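# Seat the hose connector fully on the tap

## Task

Slide the hose connector onto the tap until it is completely seated, and make sure the pipe frame is still upright at the end.

## Robot and tools

Robot: two arms, left_arm and right_arm, in a physics simulation. The job is already under way, so the arms and objects start wherever earlier commands left them. Something may occasionally tug a held part or nudge a loose one.

Frame: every position is in one scene frame, in metres. The origin sits at table-top height, halfway between the nominal arm bases. +x points out over the table, +z points up, and left_arm is on the +y side; the arm names do not match image left and right. end_effector_position is the point between the finger pads, about 1 cm behind the tips. end_effector_quat_wxyz gives the hand's orientation. The fingers point along the gripper's +z axis and close along its y axis. Printed hand positions can be off, more so at long reach.

Row layout: every command row holds 14 numbers, even if only one arm moves. The first seven belong to left_arm and the last seven to right_arm. Each arm's seven are absolute joint target angles in radians, not offsets, in this order: shoulder, elbow, waist, wrist pitch, wrist yaw, wrist roll. The seventh number is the gripper opening, from -1 (closed) to +1 (fully open). Note that the waist is third, not first. Wrist roll runs with reversed sign everywhere: in what you send, in results and in refusals.

Stated ranges in rad: waist -2.618 to 3.054, shoulder 0.000 to 3.142, elbow 0.000 to 3.142, wrist pitch -1.571 to 1.571, wrist yaw -1.571 to 1.571, wrist roll -2.094 to 2.094. The true ends can differ by up to 0.059. A call is refused if a target is more than 0.059 beyond a stated end and also further out than the joint's last reading. Targets beyond the real end are clipped, and the result then says "joint sent to its limit". If that line is missing, it does not prove the joint has more room.

execute_actions(actions, cameras): actions is a list of actions. Each action is a table of up to 15 rows, and each row lasts one control step of 1/30 s. If a table is shorter, its last row is held until 15 steps are done, so one action is 0.5 s. On each step a joint's target is capped at a fixed lead over its measured angle: waist 0.202, shoulder 0.258, elbow 0.238, wrist pitch 0.573, wrist yaw and roll 0.522. Targets are also scaled back if they would move the gripper more than 100 mm from where it is. Far targets therefore need several actions. An empty list just returns state and images. cameras chooses which images come back: null, omitted or ["all"] gives all of them, [] gives none, and an unknown name invalidates the call.

move(target, speed, blend, opening_speed, blocking, cameras): drives all joints of both arms together toward absolute joint angles. target is either one 14-number row or a list of up to 15 rows that differ only in joint angles. The whole path lasts at most 10 s and stops short if it would take longer. speed is the top rate in rad/s of the joint with the farthest to go: 0.01 to 2, default 0.5, given once or per target. blend, in rad, rounds corners at intermediate targets. opening_speed (at least 0.2 per s on the -1..1 scale) ramps the fingers; without it they jump at the start. With blocking=false the call returns after about 0.5 s and the move continues. execute_actions is then refused until wait or stop shows the move has ended, and a new move replaces the running one. Paths do not avoid obstacles or the other arm. Grippers travel on curves and move faster far from a turning joint. Faster moves hit harder, and aiming past a contact presses harder. The "move:" line reports the ending: done, off_target (at rest with a joint more than 0.035 rad off), moving, held or fault. It may add limits=held and, per arm, the worst joint and its error. done does not mean nothing was touched.

wait(seconds): 0 to 10 s while each arm keeps its last command; a running move continues. stop(): brakes the running move, and fast moves need more room. zoom_image(camera, region): enlarges [x0, y0, x1, y1] pixels of that camera's newest image, at most 504x504 pixels. Cameras: cam_head_left, cam_head_right, cam_high, cam_left_wrist, cam_right_wrist, all 896x504. Wrist images can lag while the arm moves. finished_scene(scene): use scene 1 once the connector is seated and everything is resting without the robot holding it. It cannot be undone.

Result lines: Joint positions and Joint velocities give one block per arm in row order, then the pad gap (m; 0.094 when fully open). Joint targets gives the angles the joints are being driven to now, and they can drift. To hold a joint still, resend its Joint targets value. Tool commands gives the current opening commands. To keep a gripper unchanged, resend its present value, because 0 is a real command. grip_measured is the opening on the command scale. On a hard part under full squeeze it reads up to about 0.064 below the part's width. Command well above it to release. Joint torques follow the same joint order, are positive toward larger angles, and read nonzero even in free air. Numbers 1 to 3 of each arm wrap at ±28 N m. "joint command not followed" means the clearance check changed some targets. It does not keep the two grippers apart. MOTOR HOT appears at 75 °C. At 90 °C an OVER-TEMPERATURE FAULT folds that arm and it goes idle. Holding loads, long stretches and pushing against unreachable poses cause heating. Friction and weight can leave joints short of or past their targets, and small turns may not happen at all.

Avoid: dropping the connector, releasing parts while they are still moving, slamming, hard hits and very hard presses. Never let the two arms collide or squeeze each other. Do not knock over the pipe frame or let anything fall off the table. Push the connector on gently and in a controlled way, and prefer smooth, economical motion.

Each tool is called after "Emit:" in YAML: its name, and indented under it one key for each argument.

## Session

Emit:
execute_actions:
  actions: []

Scene clock: 1555.50 s.
left_arm: end_effector_position=(+0.4977, +0.0751, +0.4187) grip_measured=-0.264 end_effector_quat_wxyz=(+0.601, +0.119, +0.787, -0.077) | right_arm: end_effector_position=(+0.3993, +0.0555, +0.3671) grip_measured=+0.403 end_effector_quat_wxyz=(+0.400, +0.343, +0.487, +0.697)
Joint names: [shoulder, elbow, waist, wrist pitch, wrist yaw, wrist roll]
Joint positions: left_arm=[1.717 1.926 -0.336 -0.479 -0.082 0 0.035] | right_arm=[1.801 1.253 0.802 0.863 0.341 -1.555 0.066]
Joint velocities: left_arm=[0.002 -0.007 0.002 -0.007 -0.095 0.081 0] | right_arm=[-0.007 0.002 -0.012 -0.022 0.11 0.037 0]
Joint torques (N m): left_arm=[-6.52 8.02 -0.81 2.38 0.04 -0.03] | right_arm=[-7.88 11.14 -0.24 1.51 -0.32 0.05]
Heat: left arm: 69 °C; right arm: 54 °C.
Joint targets: left_arm=[1.712 1.930 -0.345 -0.479 -0.085 0.000] | right_arm=[1.807 1.285 0.800 0.862 0.324 -1.550]
Tool commands: left_gripper/opening=-0.9 right_gripper/opening=+0.4
camera_calibration:
cam_left_wrist: T_world_to_cam=[[-0.308035, -0.951079, -0.0237256, 0.233572], [-0.605193, 0.215129, -0.76646, 0.647771], [0.734068, -0.221738, -0.641853, 0.0122836], [0, 0, 0, 1]] pos_world=[0.454958, 0.0855148, 0.509917]
cam_right_wrist: T_world_to_cam=[[0.203776, 0.208365, -0.956587, 0.257031], [-0.766983, 0.641229, -0.0237128, 0.321453], [0.608451, 0.738518, 0.29048, -0.304343], [0, 0, 0, 1]] pos_world=[0.37935, -0.0349183, 0.3419]

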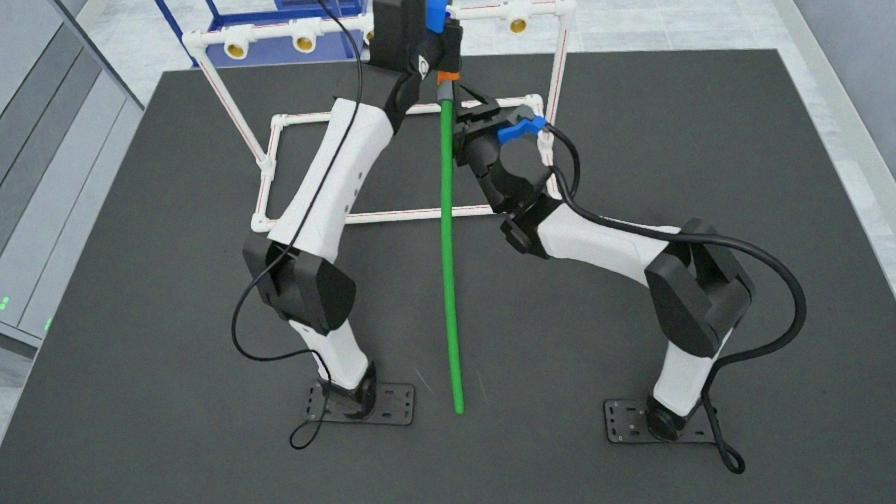

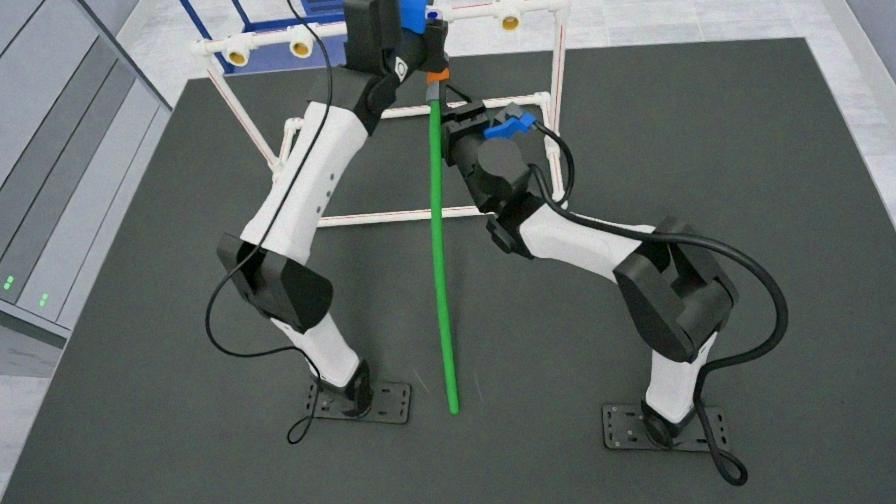

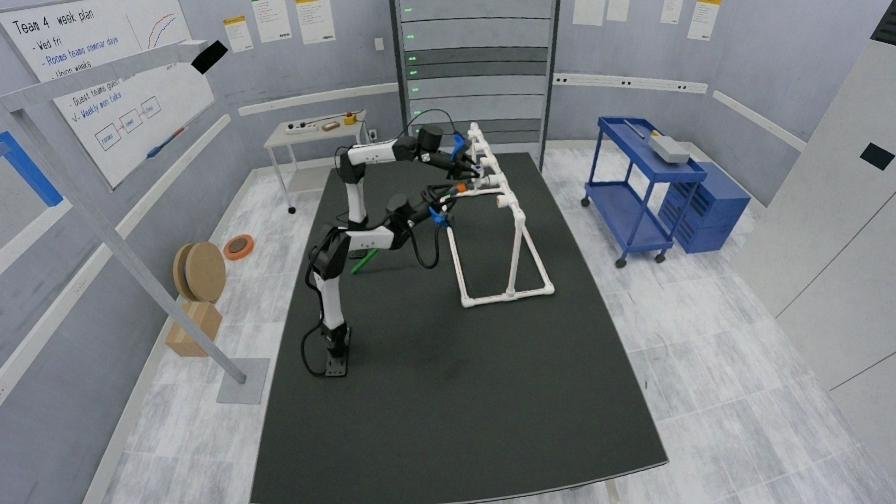

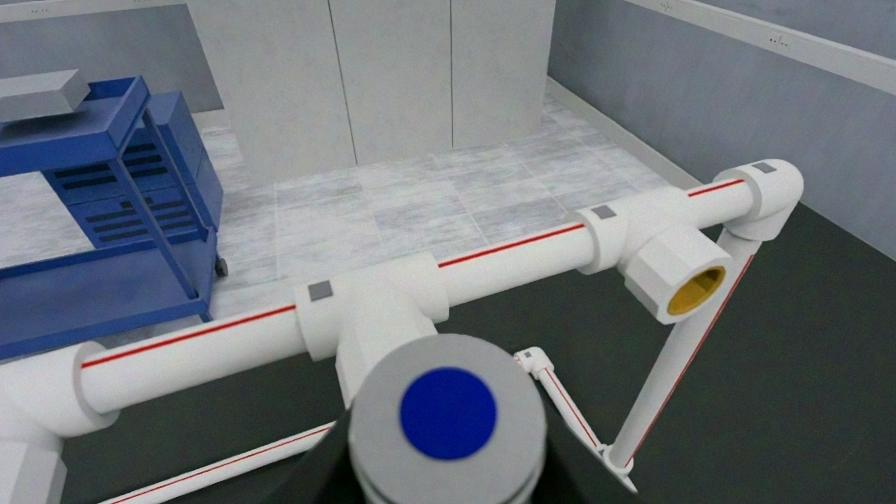

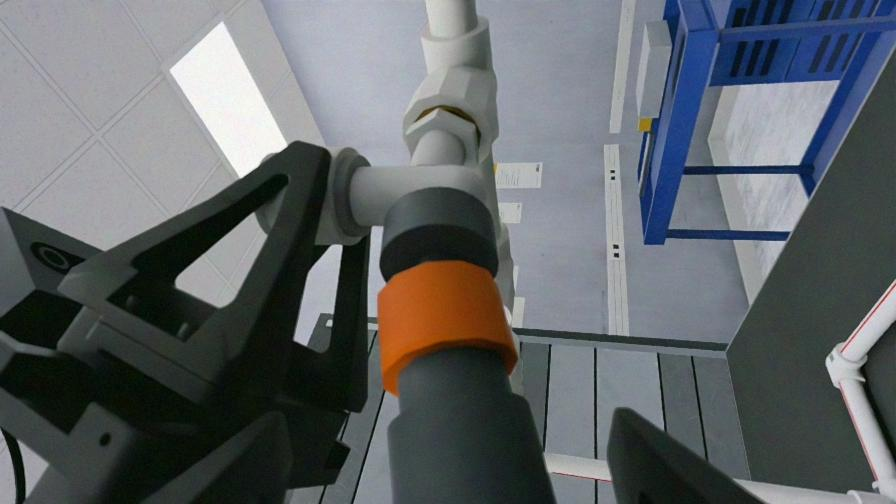

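Emit:
zoom_image:
  camera: "cam_right_wrist"
  region: [270, 60, 640, 504]

Emit:
zoom_image:
  camera: "cam_high"
  region: [400, 120, 540, 260]

Emit:
zoom_image:
  camera: "cam_head_left"
  region: [370, 0, 570, 200]

Emit:
zoom_image:
  camera: "cam_left_wrist"
  region: [220, 200, 660, 504]

Scaled by 1.135 from the camera's 896x504 image, which has a finer 1280x720 frame.

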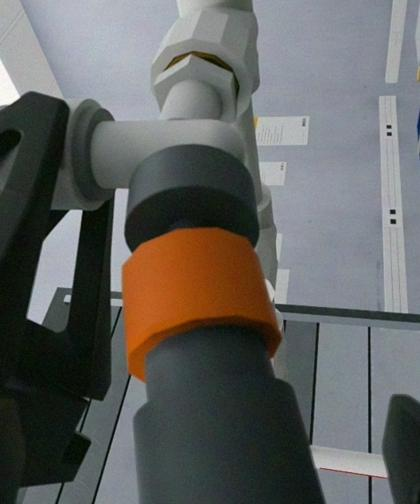

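Scaled by 3.600 from the camera's 896x504 image, which has a finer 1280x720 frame.

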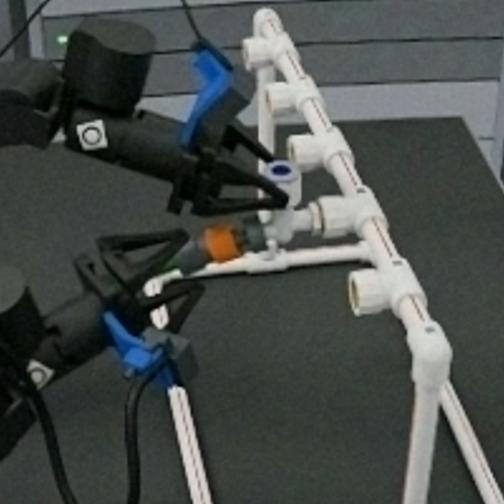

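Scaled by 2.520 from the camera's 896x504 image, which has a finer 1280x720 frame.

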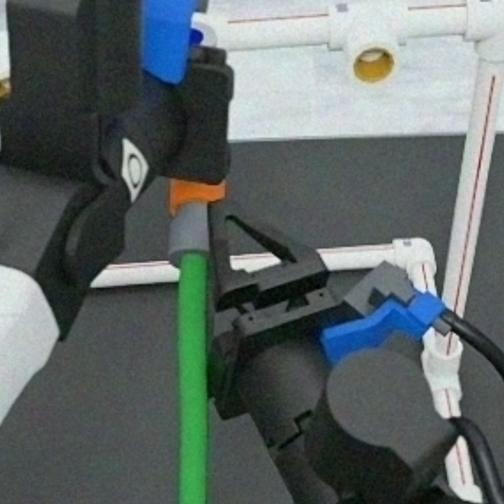

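Scaled by 1.145 from the camera's 896x504 image, which has a finer 1280x720 frame.

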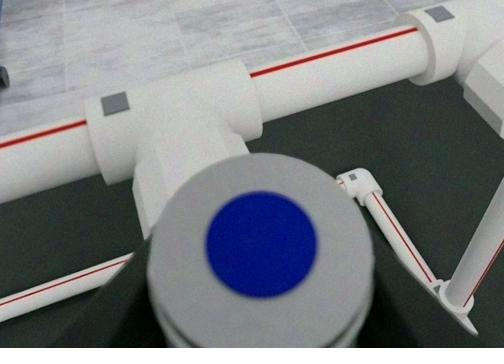

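Emit:
move:
  target: [1.712,1.930,-0.345,-0.479,-0.085,0,-0.9,1.807,1.285,0.800,0.862,0.324,-1.550,-0.9]
  opening_speed: 1

Emit:
zoom_image:
  camera: "cam_right_wrist"
  region: [340, 90, 560, 430]

Scene clock: 1570.03 s.
left_arm: end_effector_position=(+0.4977, +0.0751, +0.4187) grip_measured=-0.264 end_effector_quat_wxyz=(+0.601, +0.119, +0.787, -0.077) | right_arm: end_effector_position=(+0.4001, +0.0568, +0.3637) grip_measured=-0.366 end_effector_quat_wxyz=(+0.398, +0.343, +0.492, +0.694)
Joint names: [shoulder, elbow, waist, wrist pitch, wrist yaw, wrist roll]
Joint positions: left_arm=[1.717 1.926 -0.336 -0.479 -0.082 0 0.035] | right_arm=[1.804 1.253 0.802 0.853 0.338 -1.555 0.03]
Joint velocities: left_arm=[0.046 -0.007 -0.002 0.11 0.022 0.066 0.001] | right_arm=[-0.002 -0.022 -0.002 0.007 0.022 0.037 0]
Joint torques (N m): left_arm=[-6.53 8.05 -0.81 2.39 0.04 -0.04] | right_arm=[-8.1 11.06 -0.2 1.59 -0.29 0.04]
Heat: left arm: 69 °C; right arm: 57 °C.
Joint targets: left_arm=[1.712 1.930 -0.345 -0.479 -0.085 0.000] | right_arm=[1.807 1.285 0.800 0.862 0.324 -1.550]
move: done
camera_calibration:
cam_left_wrist: T_world_to_cam=[[-0.308035, -0.951079, -0.0237256, 0.233572], [-0.605193, 0.215129, -0.76646, 0.647771], [0.734068, -0.221738, -0.641853, 0.0122836], [0, 0, 0, 1]] pos_world=[0.454958, 0.0855148, 0.509917]
cam_right_wrist: T_world_to_cam=[[0.195609, 0.199986, -0.960074, 0.258333], [-0.7688, 0.639057, -0.0235213, 0.321845], [0.608838, 0.742706, 0.278755, -0.300977], [0, 0, 0, 1]] pos_world=[0.380149, -0.0338024, 0.339488]

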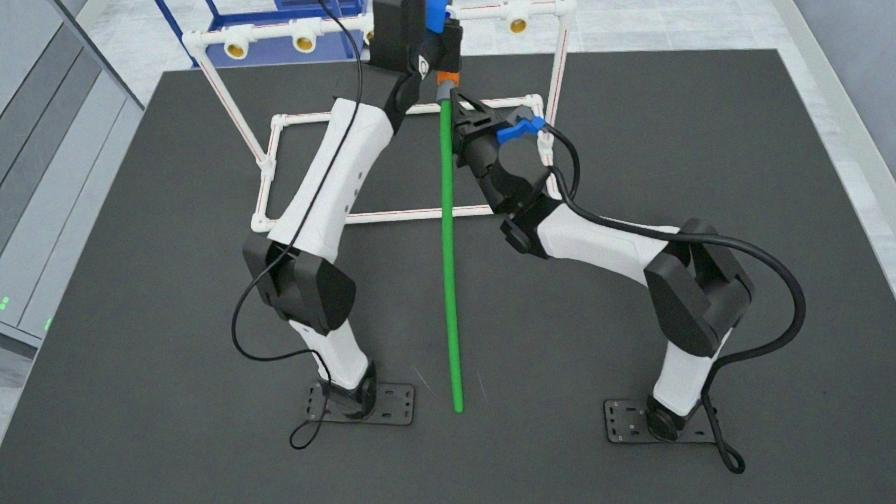

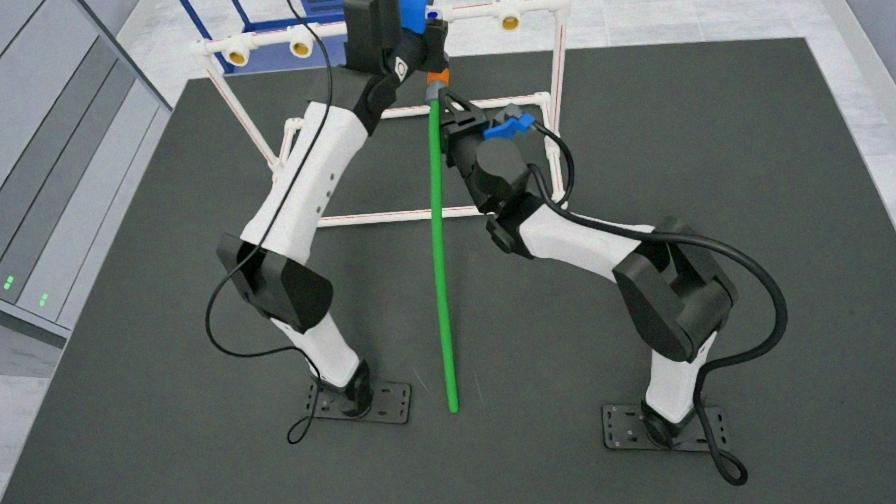

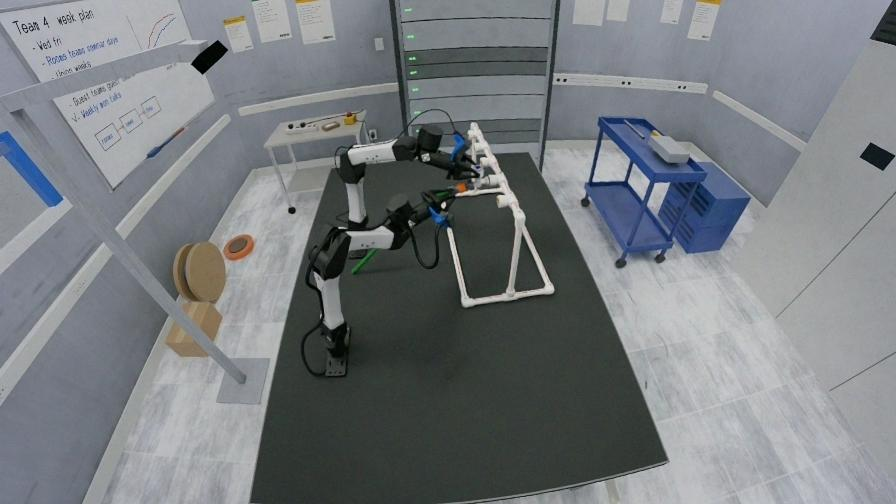

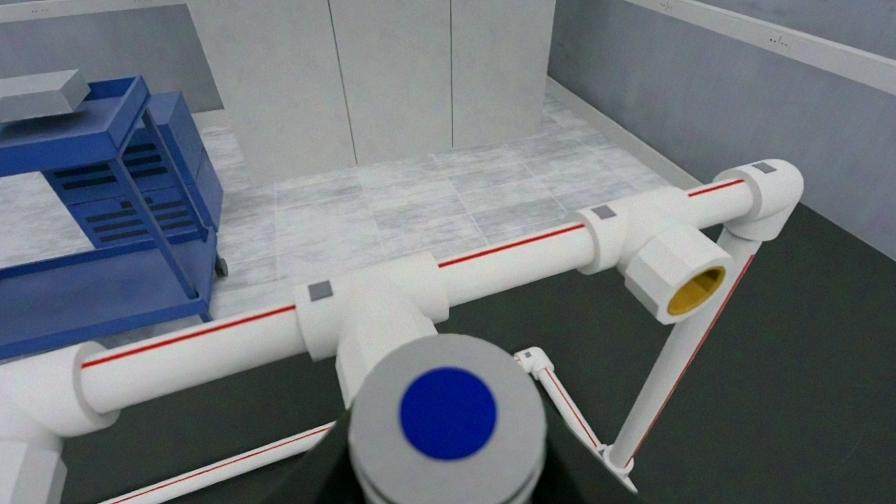

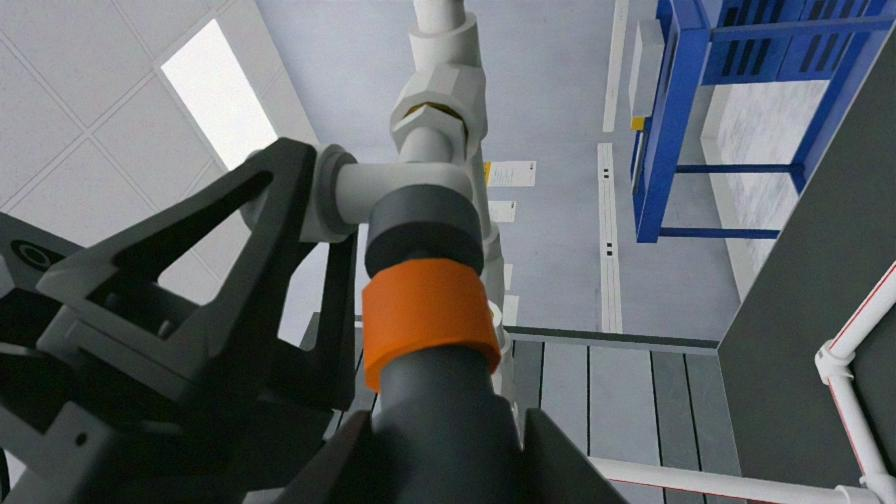

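Scaled by 1.482 from the camera's 896x504 image, which has a finer 1280x720 frame.

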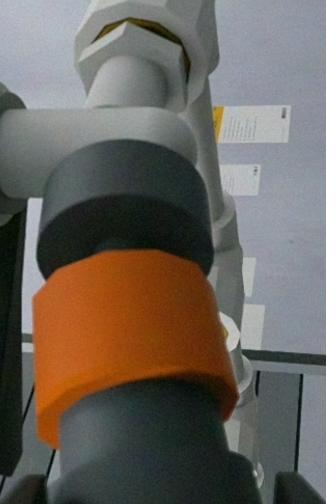

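Emit:
move:
  target: [1.712,1.930,-0.345,-0.479,-0.085,0,-0.9,1.832,1.317,0.788,0.855,0.312,-1.550,-0.9]
  speed: 0.05
  cameras: ["cam_right_wrist"]

Emit:
move:
  target: [1.712,1.930,-0.345,-0.479,-0.085,0,-0.9,1.857,1.349,0.776,0.848,0.300,-1.550,-0.9]
  speed: 0.05
  cameras: ["cam_right_wrist","cam_left_wrist"]

Emit:
zoom_image:
  camera: "cam_right_wrist"
  region: [340, 90, 560, 430]

Scene clock: 1582.20 s.
left_arm: end_effector_position=(+0.4989, +0.0782, +0.4191) grip_measured=-0.264 end_effector_quat_wxyz=(+0.602, +0.116, +0.787, -0.074) | right_arm: end_effector_position=(+0.4037, +0.0585, +0.3641) grip_measured=-0.366 end_effector_quat_wxyz=(+0.399, +0.342, +0.491, +0.695)
Joint names: [shoulder, elbow, waist, wrist pitch, wrist yaw, wrist roll]
Joint positions: left_arm=[1.717 1.926 -0.33 -0.478 -0.085 0 0.035] | right_arm=[1.818 1.27 0.798 0.853 0.335 -1.555 0.03]
Joint velocities: left_arm=[0.022 0.002 0.002 -0.022 0.022 0.066 0] | right_arm=[-0.017 -0.007 -0.007 -0.066 -0.007 -0.022 0]
Joint torques (N m): left_arm=[-6.6 7.99 -1.28 2.37 0.09 -0.03] | right_arm=[-7.35 12.59 -0.98 1.54 -0.38 0.04]
Heat: left arm: 69 °C; right arm: 58 °C.
Joint targets: left_arm=[1.712 1.930 -0.345 -0.479 -0.085 0.000] | right_arm=[1.832 1.317 0.788 0.855 0.312 -1.550]
move: off_target (right_arm); right_arm: the elbow is farthest, 0.047 rad from its target
camera_calibration:
cam_right_wrist: T_world_to_cam=[[0.198224, 0.201006, -0.959325, 0.256287], [-0.768623, 0.639218, -0.0248854, 0.324055], [0.608215, 0.742292, 0.281206, -0.305135], [0, 0, 0, 1]] pos_world=[0.383862, -0.0321576, 0.339732]
Images, in order (width x height): cam_right_wrist 896x504.

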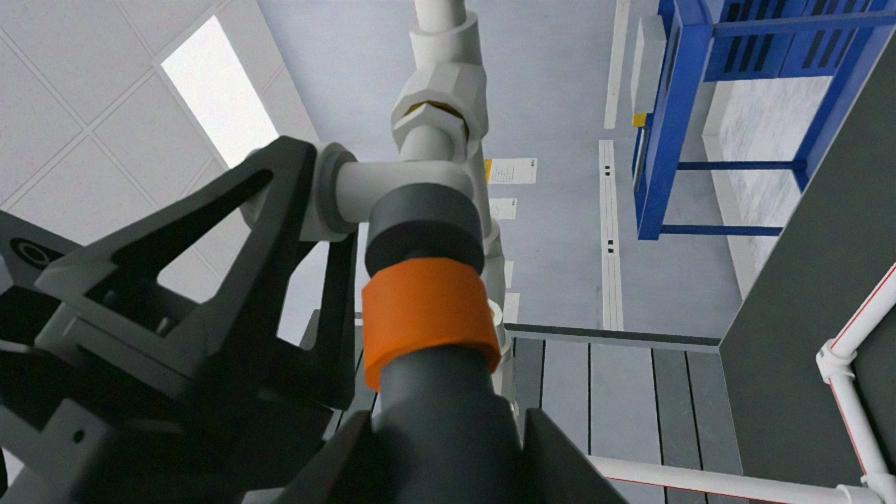

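Scene clock: 1583.17 s.
left_arm: end_effector_position=(+0.5012, +0.0852, +0.4195) grip_measured=-0.264 end_effector_quat_wxyz=(+0.603, +0.109, +0.787, -0.068) | right_arm: end_effector_position=(+0.4070, +0.0641, +0.3663) grip_measured=-0.392 end_effector_quat_wxyz=(+0.396, +0.336, +0.491, +0.699)
Joint names: [shoulder, elbow, waist, wrist pitch, wrist yaw, wrist roll]
Joint positions: left_arm=[1.717 1.926 -0.319 -0.476 -0.093 0 0.035] | right_arm=[1.84 1.299 0.796 0.854 0.318 -1.555 0.029]
Joint velocities: left_arm=[-0.007 -0.002 0.007 -0.022 -0.007 0.051 -0.001] | right_arm=[-0.007 -0.007 -0.007 -0.051 -0.037 -0.007 0.001]
Joint torques (N m): left_arm=[-6.56 8.06 -2.26 2.36 0.18 -0.03] | right_arm=[-7.27 12.88 -1.87 1.46 -0.32 0.04]
Heat: left arm: 69 °C; right arm: 58 °C.
Joint targets: left_arm=[1.712 1.930 -0.345 -0.479 -0.085 0.000] | right_arm=[1.857 1.349 0.776 0.848 0.300 -1.550]
move: off_target (right_arm); right_arm: the elbow is farthest, 0.050 rad from its target
camera_calibration:
cam_left_wrist: T_world_to_cam=[[-0.281624, -0.959169, -0.0261261, 0.232703], [-0.607999, 0.199448, -0.768478, 0.651892], [0.742311, -0.200537, -0.639343, 0.00545584], [0, 0, 0, 1]] pos_world=[0.457835, 0.094277, 0.510532]
cam_right_wrist: T_world_to_cam=[[0.20416, 0.205244, -0.95718, 0.253214], [-0.777224, 0.628459, -0.0310183, 0.329435], [0.595182, 0.750276, 0.287827, -0.309603], [0, 0, 0, 1]] pos_world=[0.388619, -0.0267192, 0.341701]
Images, in order (width x height): cam_left_wrist 896x504, cam_right_wrist 896x504.

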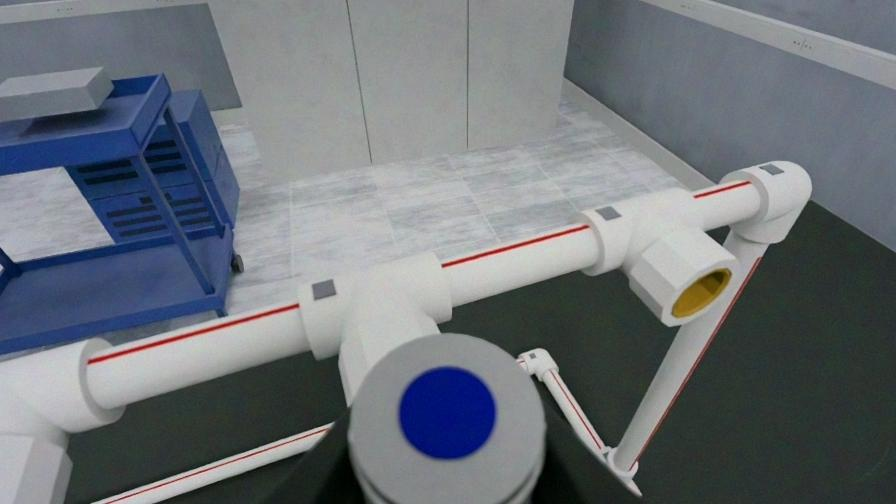

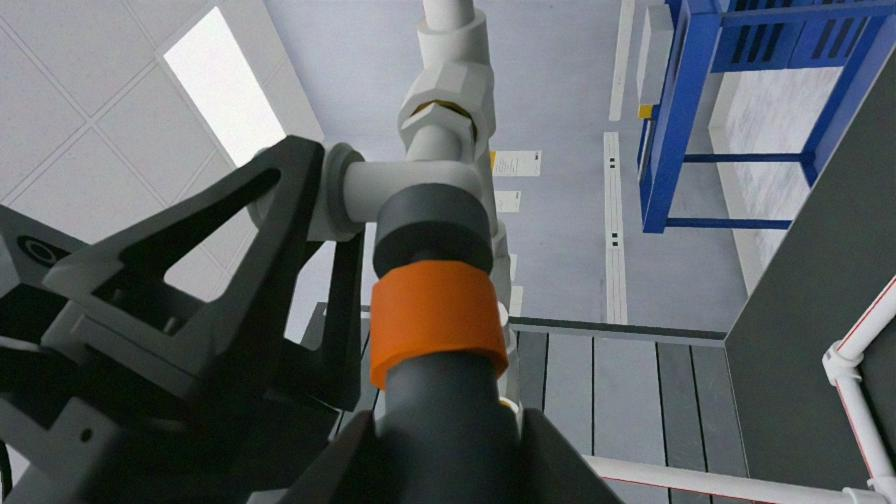

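Scaled by 1.482 from the camera's 896x504 image, which has a finer 1280x720 frame.

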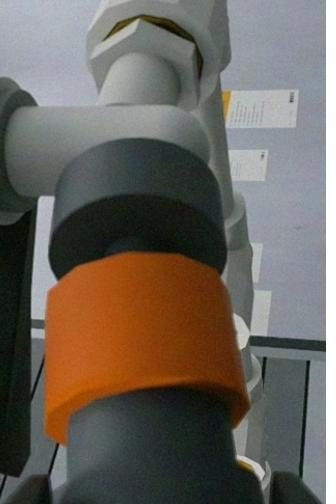

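Emit:
move:
  target: [1.685,1.899,-0.360,-0.475,-0.100,0,-0.9,1.882,1.385,0.745,0.838,0.285,-1.550,-0.95]
  speed: 0.06
  cameras: ["cam_right_wrist","cam_left_wrist"]

Emit:
zoom_image:
  camera: "cam_right_wrist"
  region: [340, 90, 560, 430]

Scene clock: 1589.03 s.
left_arm: end_effector_position=(+0.5066, +0.0904, +0.4192) grip_measured=-0.265 end_effector_quat_wxyz=(+0.614, +0.094, +0.782, -0.055) | right_arm: end_effector_position=(+0.4140, +0.0671, +0.3666) grip_measured=-0.392 end_effector_quat_wxyz=(+0.393, +0.326, +0.495, +0.703)
Joint names: [shoulder, elbow, waist, wrist pitch, wrist yaw, wrist roll]
Joint positions: left_arm=[1.717 1.901 -0.319 -0.429 -0.132 0.002 0.035] | right_arm=[1.863 1.327 0.78 0.85 0.279 -1.555 0.029]
Joint velocities: left_arm=[0.002 0.002 0.007 -0.037 -0.051 -0.051 0] | right_arm=[0.002 0.002 0.002 -0.051 -0.022 0.022 0]
Joint torques (N m): left_arm=[-8.73 7.5 -3.51 1.82 0.49 -0.05] | right_arm=[-7.24 13.79 -3.17 1.42 -0.02 0.04]
Heat: left arm: 68 °C; right arm: 59 °C.
Joint targets: left_arm=[1.685 1.899 -0.360 -0.475 -0.100 0.000] | right_arm=[1.882 1.385 0.745 0.838 0.285 -1.550]
move: off_target (left_arm, right_arm); left_arm: the wrist pitch is farthest, 0.046 rad from its target; right_arm: the elbow is farthest, 0.058 rad from its target
camera_calibration:
cam_left_wrist: T_world_to_cam=[[-0.243883, -0.96925, -0.0327887, 0.223777], [-0.596436, 0.176563, -0.783001, 0.656273], [0.764713, -0.171404, -0.621156, -0.019285], [0, 0, 0, 1]] pos_world=[0.460747, 0.0977166, 0.509221]
cam_right_wrist: T_world_to_cam=[[0.208992, 0.201781, -0.956874, 0.249565], [-0.789371, 0.612389, -0.0432695, 0.343679], [0.577248, 0.764371, 0.287264, -0.309406], [0, 0, 0, 1]] pos_world=[0.397737, -0.0243218, 0.342555]
Images, in order (width x height): cam_left_wrist 896x504, cam_right_wrist 896x504.

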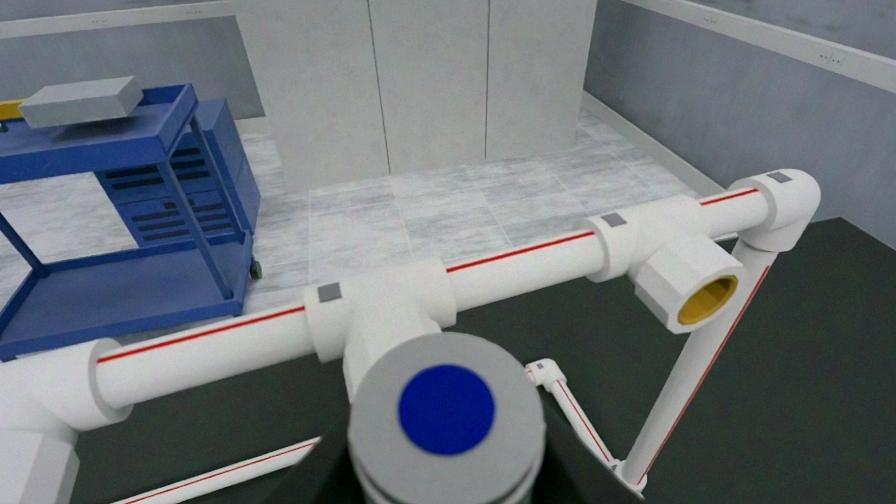

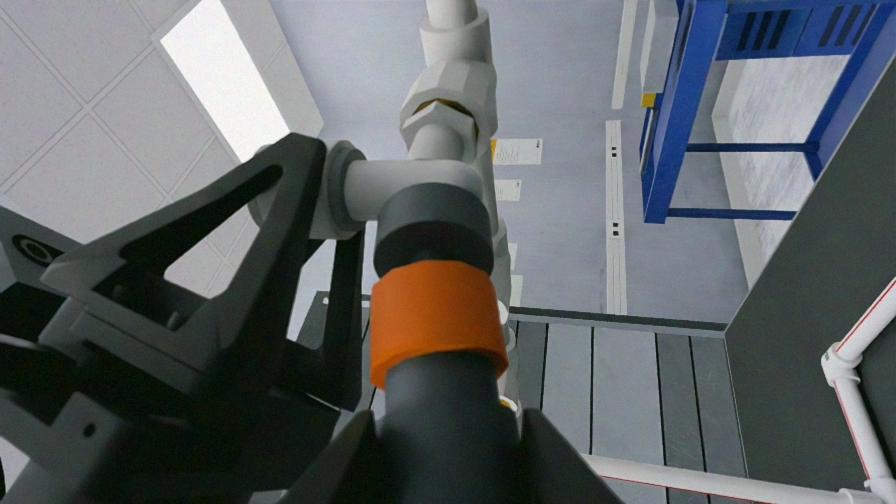

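Scaled by 1.482 from the camera's 896x504 image, which has a finer 1280x720 frame.

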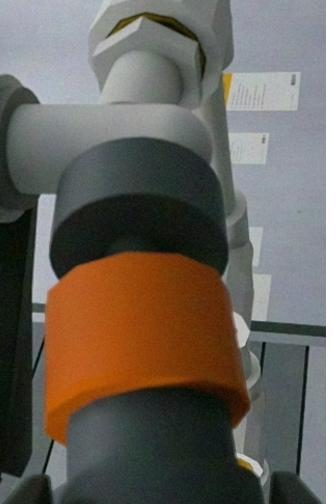

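Emit:
move:
  target: [1.620,1.830,-0.385,-0.530,-0.100,0,-0.95,1.925,1.445,0.712,0.828,0.270,-1.550,-1]
  speed: 0.08

Emit:
zoom_image:
  camera: "cam_right_wrist"
  region: [340, 90, 560, 430]

Scene clock: 1594.33 s.
left_arm: end_effector_position=(+0.4791, +0.0806, +0.4180) grip_measured=-0.266 end_effector_quat_wxyz=(+0.604, +0.101, +0.789, -0.055) | right_arm: end_effector_position=(+0.4499, +0.0463, +0.3724) grip_measured=-0.996 end_effector_quat_wxyz=(+0.416, +0.337, +0.482, +0.693)
Joint names: [shoulder, elbow, waist, wrist pitch, wrist yaw, wrist roll]
Joint positions: left_arm=[1.643 1.839 -0.369 -0.469 -0.171 0.012 0.034] | right_arm=[1.919 1.415 0.707 0.828 0.266 -1.553 0]
Joint velocities: left_arm=[0.022 0.002 0.002 0.037 -0.081 0.007 0] | right_arm=[0.007 -0.007 0.002 0.022 0.037 -0.007 0.003]
Joint torques (N m): left_arm=[-7.41 6.76 -1.42 1.63 0.92 -0.16] | right_arm=[-8.85 10.97 0.44 1.55 -0.05 0.01]
Heat: left arm: 67 °C; right arm: 61 °C.
Joint targets: left_arm=[1.620 1.830 -0.385 -0.530 -0.100 0.000] | right_arm=[1.925 1.445 0.712 0.828 0.270 -1.550]
move: off_target (left_arm); left_arm: the wrist yaw is farthest, 0.071 rad from its target
camera_calibration:
cam_left_wrist: T_world_to_cam=[[-0.254243, -0.966458, -0.0363177, 0.213774], [-0.613253, 0.190136, -0.766661, 0.640772], [0.747851, -0.172646, -0.641024, 0.0158262], [0, 0, 0, 1]] pos_world=[0.43547, 0.0875021, 0.509164]
cam_right_wrist: T_world_to_cam=[[0.231496, 0.190797, -0.953942, 0.241082], [-0.750517, 0.658931, -0.0503377, 0.367953], [0.618978, 0.727603, 0.295736, -0.336117], [0, 0, 0, 1]] pos_world=[0.428395, -0.0438934, 0.347902]

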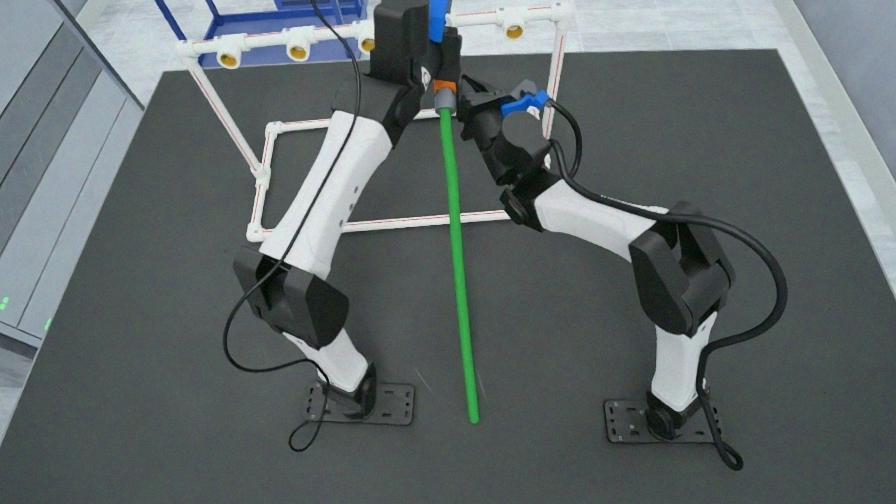

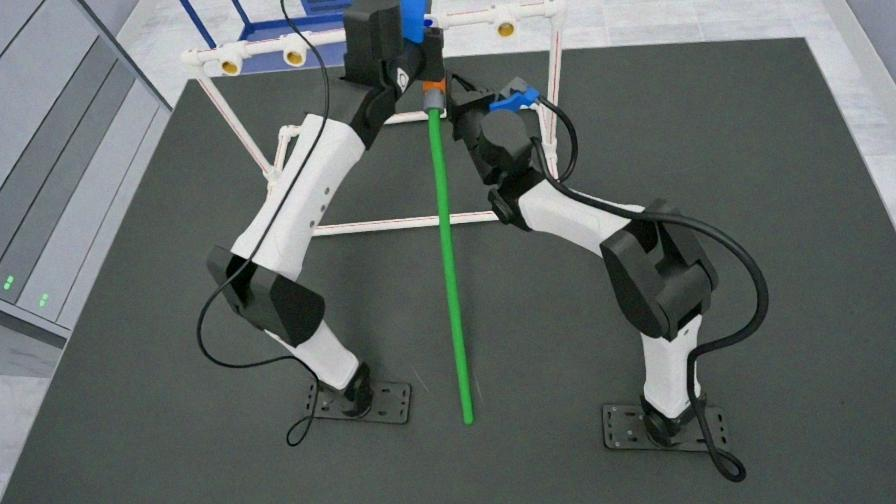

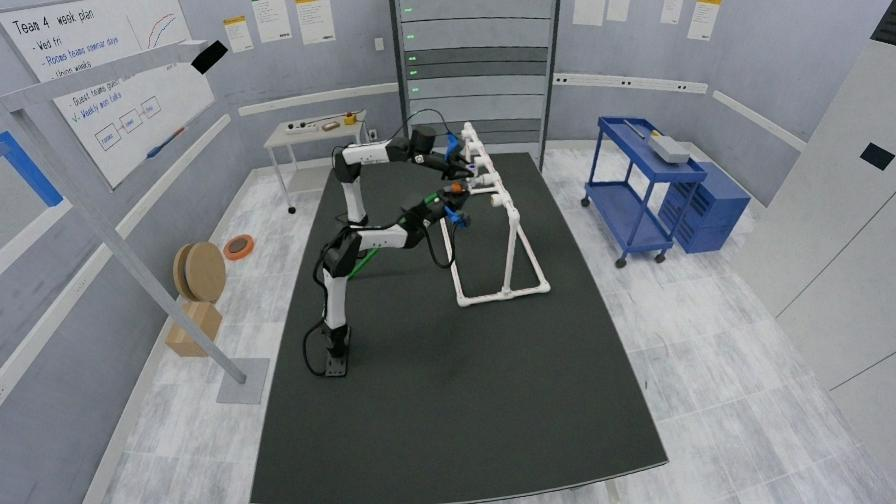

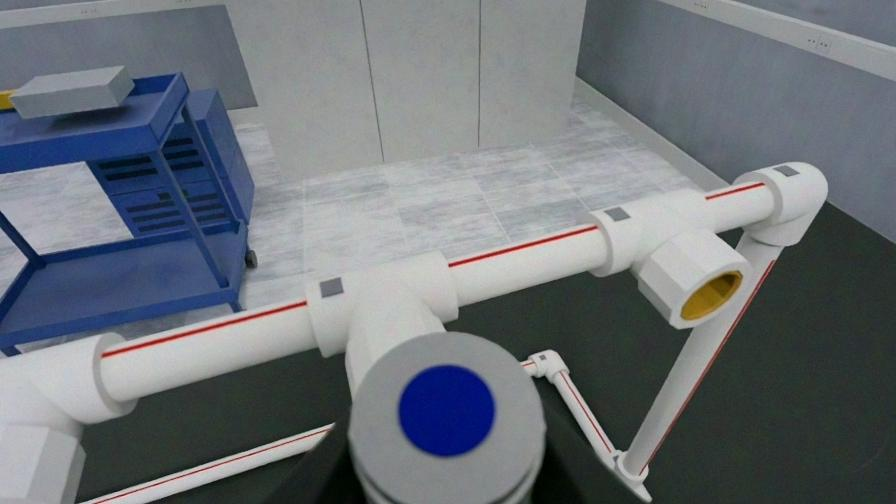

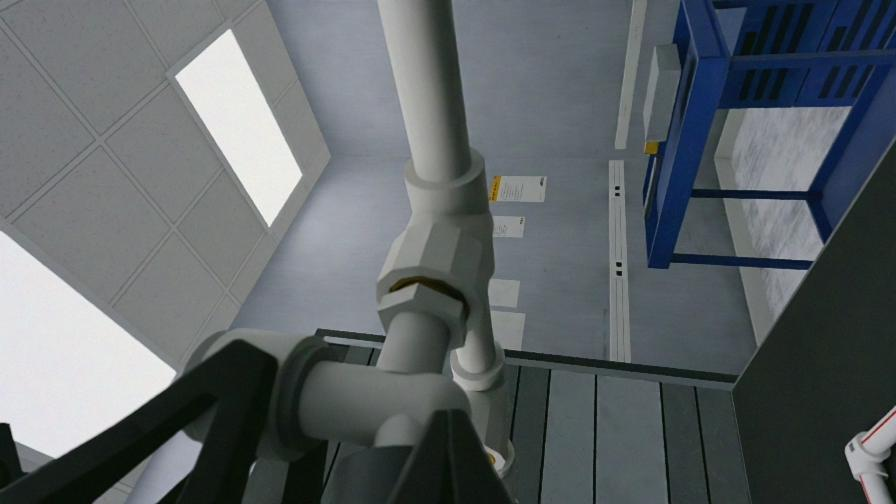

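Scaled by 1.482 from the camera's 896x504 image, which has a finer 1280x720 frame.

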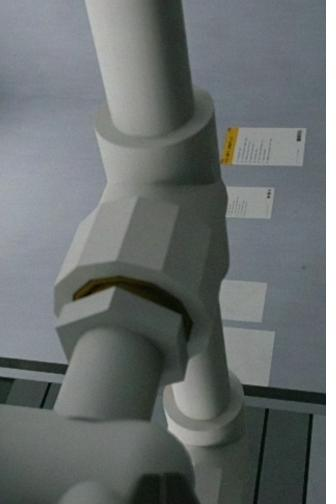

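Emit:
move:
  target: [1.633,1.836,-0.375,-0.480,-0.165,0.01,-0.95,1.90,1.39,0.42,0.828,0.266,-1.550,-1]
  speed: 0.5
  cameras: []

Emit:
move:
  target: [1.633,1.836,-0.375,-0.480,-0.165,0.01,-0.95,1.722,1.380,0.42,0.351,-0.60,-1.550,0.5]
  speed: 0.8

Scene clock: 1609.87 s.
left_arm: end_effector_position=(+0.4794, +0.0813, +0.4183) grip_measured=-0.266 end_effector_quat_wxyz=(+0.604, +0.099, +0.789, -0.054) | right_arm: end_effector_position=(+0.5279, -0.1045, +0.3605) grip_measured=-0.996 end_effector_quat_wxyz=(+0.510, +0.409, +0.437, +0.618)
Joint names: [shoulder, elbow, waist, wrist pitch, wrist yaw, wrist roll]
Joint positions: left_arm=[1.643 1.839 -0.369 -0.468 -0.175 0.013 0.034] | right_arm=[1.919 1.391 0.415 0.825 0.266 -1.553 0]
Joint velocities: left_arm=[0.012 -0.007 0.002 0.037 -0.022 0.037 0] | right_arm=[0.012 0.017 -0.012 -0.007 0.007 -0.051 0.001]
Joint torques (N m): left_arm=[-6.37 7.36 -0.49 2.23 0.18 -0.06] | right_arm=[-11.03 7.77 0.42 1.57 -0.1 0.02]
Heat: left arm: 65 °C; right arm: 61 °C.
Joint targets: left_arm=[1.633 1.836 -0.375 -0.480 -0.165 0.010] | right_arm=[1.900 1.390 0.420 0.828 0.266 -1.550]
move: done
No camera images: "cameras" was empty.

Scene clock: 1611.83 s.
left_arm: end_effector_position=(+0.4794, +0.0813, +0.4183) grip_measured=-0.266 end_effector_quat_wxyz=(+0.604, +0.099, +0.789, -0.054) | right_arm: end_effector_position=(+0.4299, +0.0068, +0.3346) grip_measured=+0.497 end_effector_quat_wxyz=(+0.199, +0.200, +0.685, +0.671)
Joint names: [shoulder, elbow, waist, wrist pitch, wrist yaw, wrist roll]
Joint positions: left_arm=[1.643 1.839 -0.369 -0.468 -0.175 0.013 0.034] | right_arm=[1.756 1.383 0.415 0.35 -0.591 -1.553 0.07]
Joint velocities: left_arm=[-0.002 0.007 -0.012 -0.037 0.007 0.037 0] | right_arm=[-0.002 -0.002 -0.012 -0.051 0.037 0.081 0]
Joint torques (N m): left_arm=[-6.37 7.36 -0.49 2.24 0.18 -0.06] | right_arm=[-11.23 7.95 0.44 1.65 -0.14 0.03]
Heat: left arm: 65 °C; right arm: 61 °C.
Joint targets: left_arm=[1.633 1.836 -0.375 -0.480 -0.165 0.010] | right_arm=[1.722 1.380 0.420 0.351 -0.600 -1.550]
move: done
camera_calibration:
cam_left_wrist: T_world_to_cam=[[-0.249901, -0.967609, -0.0358029, 0.212292], [-0.613189, 0.186767, -0.76754, 0.641629], [0.749365, -0.169855, -0.640001, 0.0145816], [0, 0, 0, 1]] pos_world=[0.435565, 0.0880572, 0.509408]
cam_right_wrist: T_world_to_cam=[[-0.0245421, -0.0287457, -0.999285, 0.343911], [-0.988876, 0.147386, 0.0200467, 0.459419], [0.146705, 0.988661, -0.0320431, 0.027106], [0, 0, 0, 1]] pos_world=[0.458772, -0.0846248, 0.335323]

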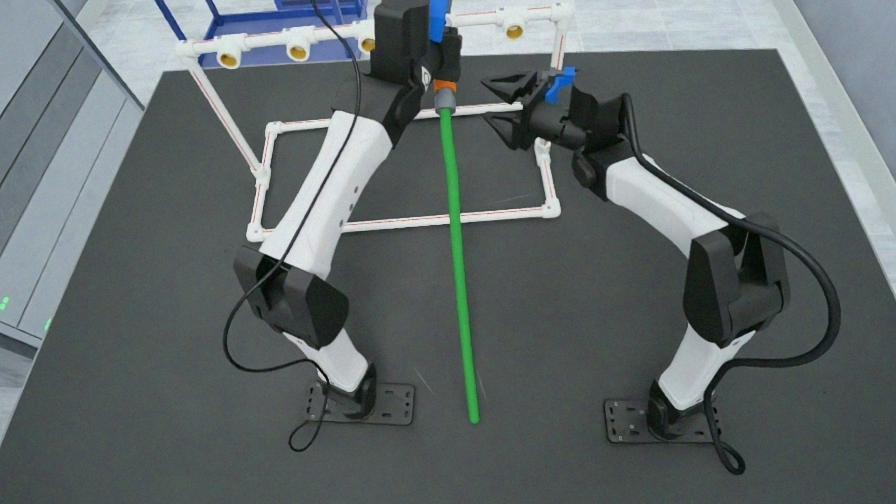

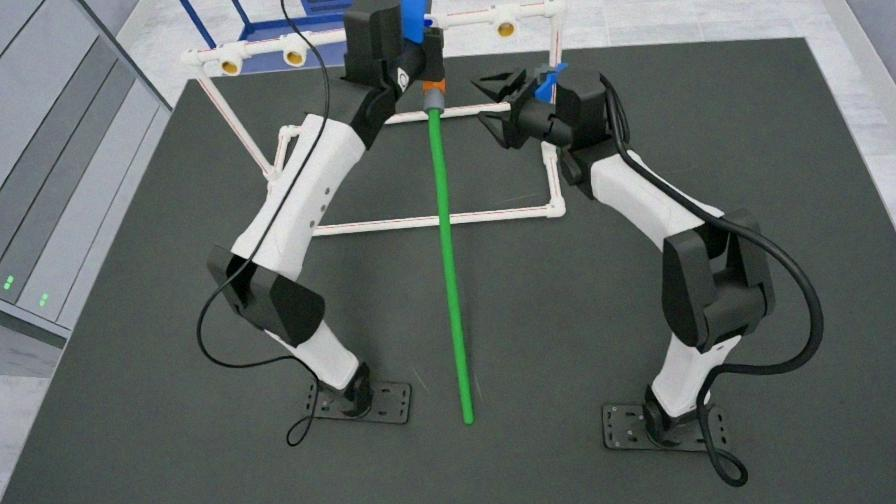

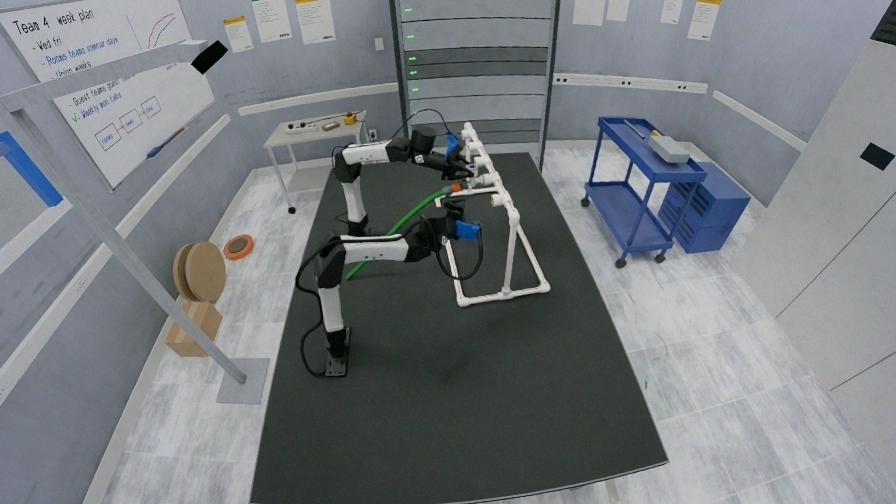

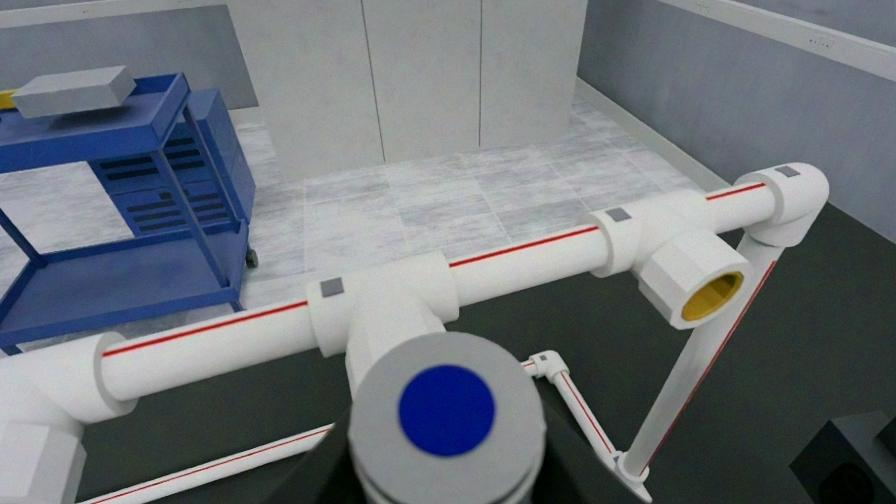

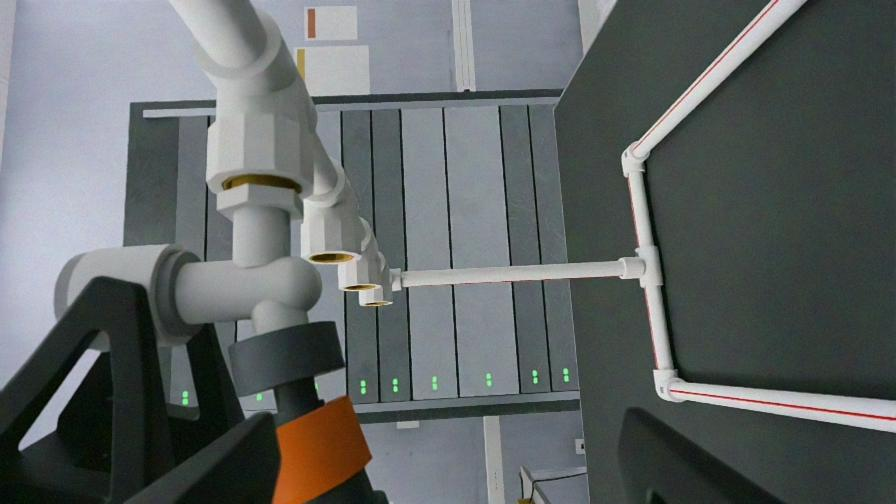

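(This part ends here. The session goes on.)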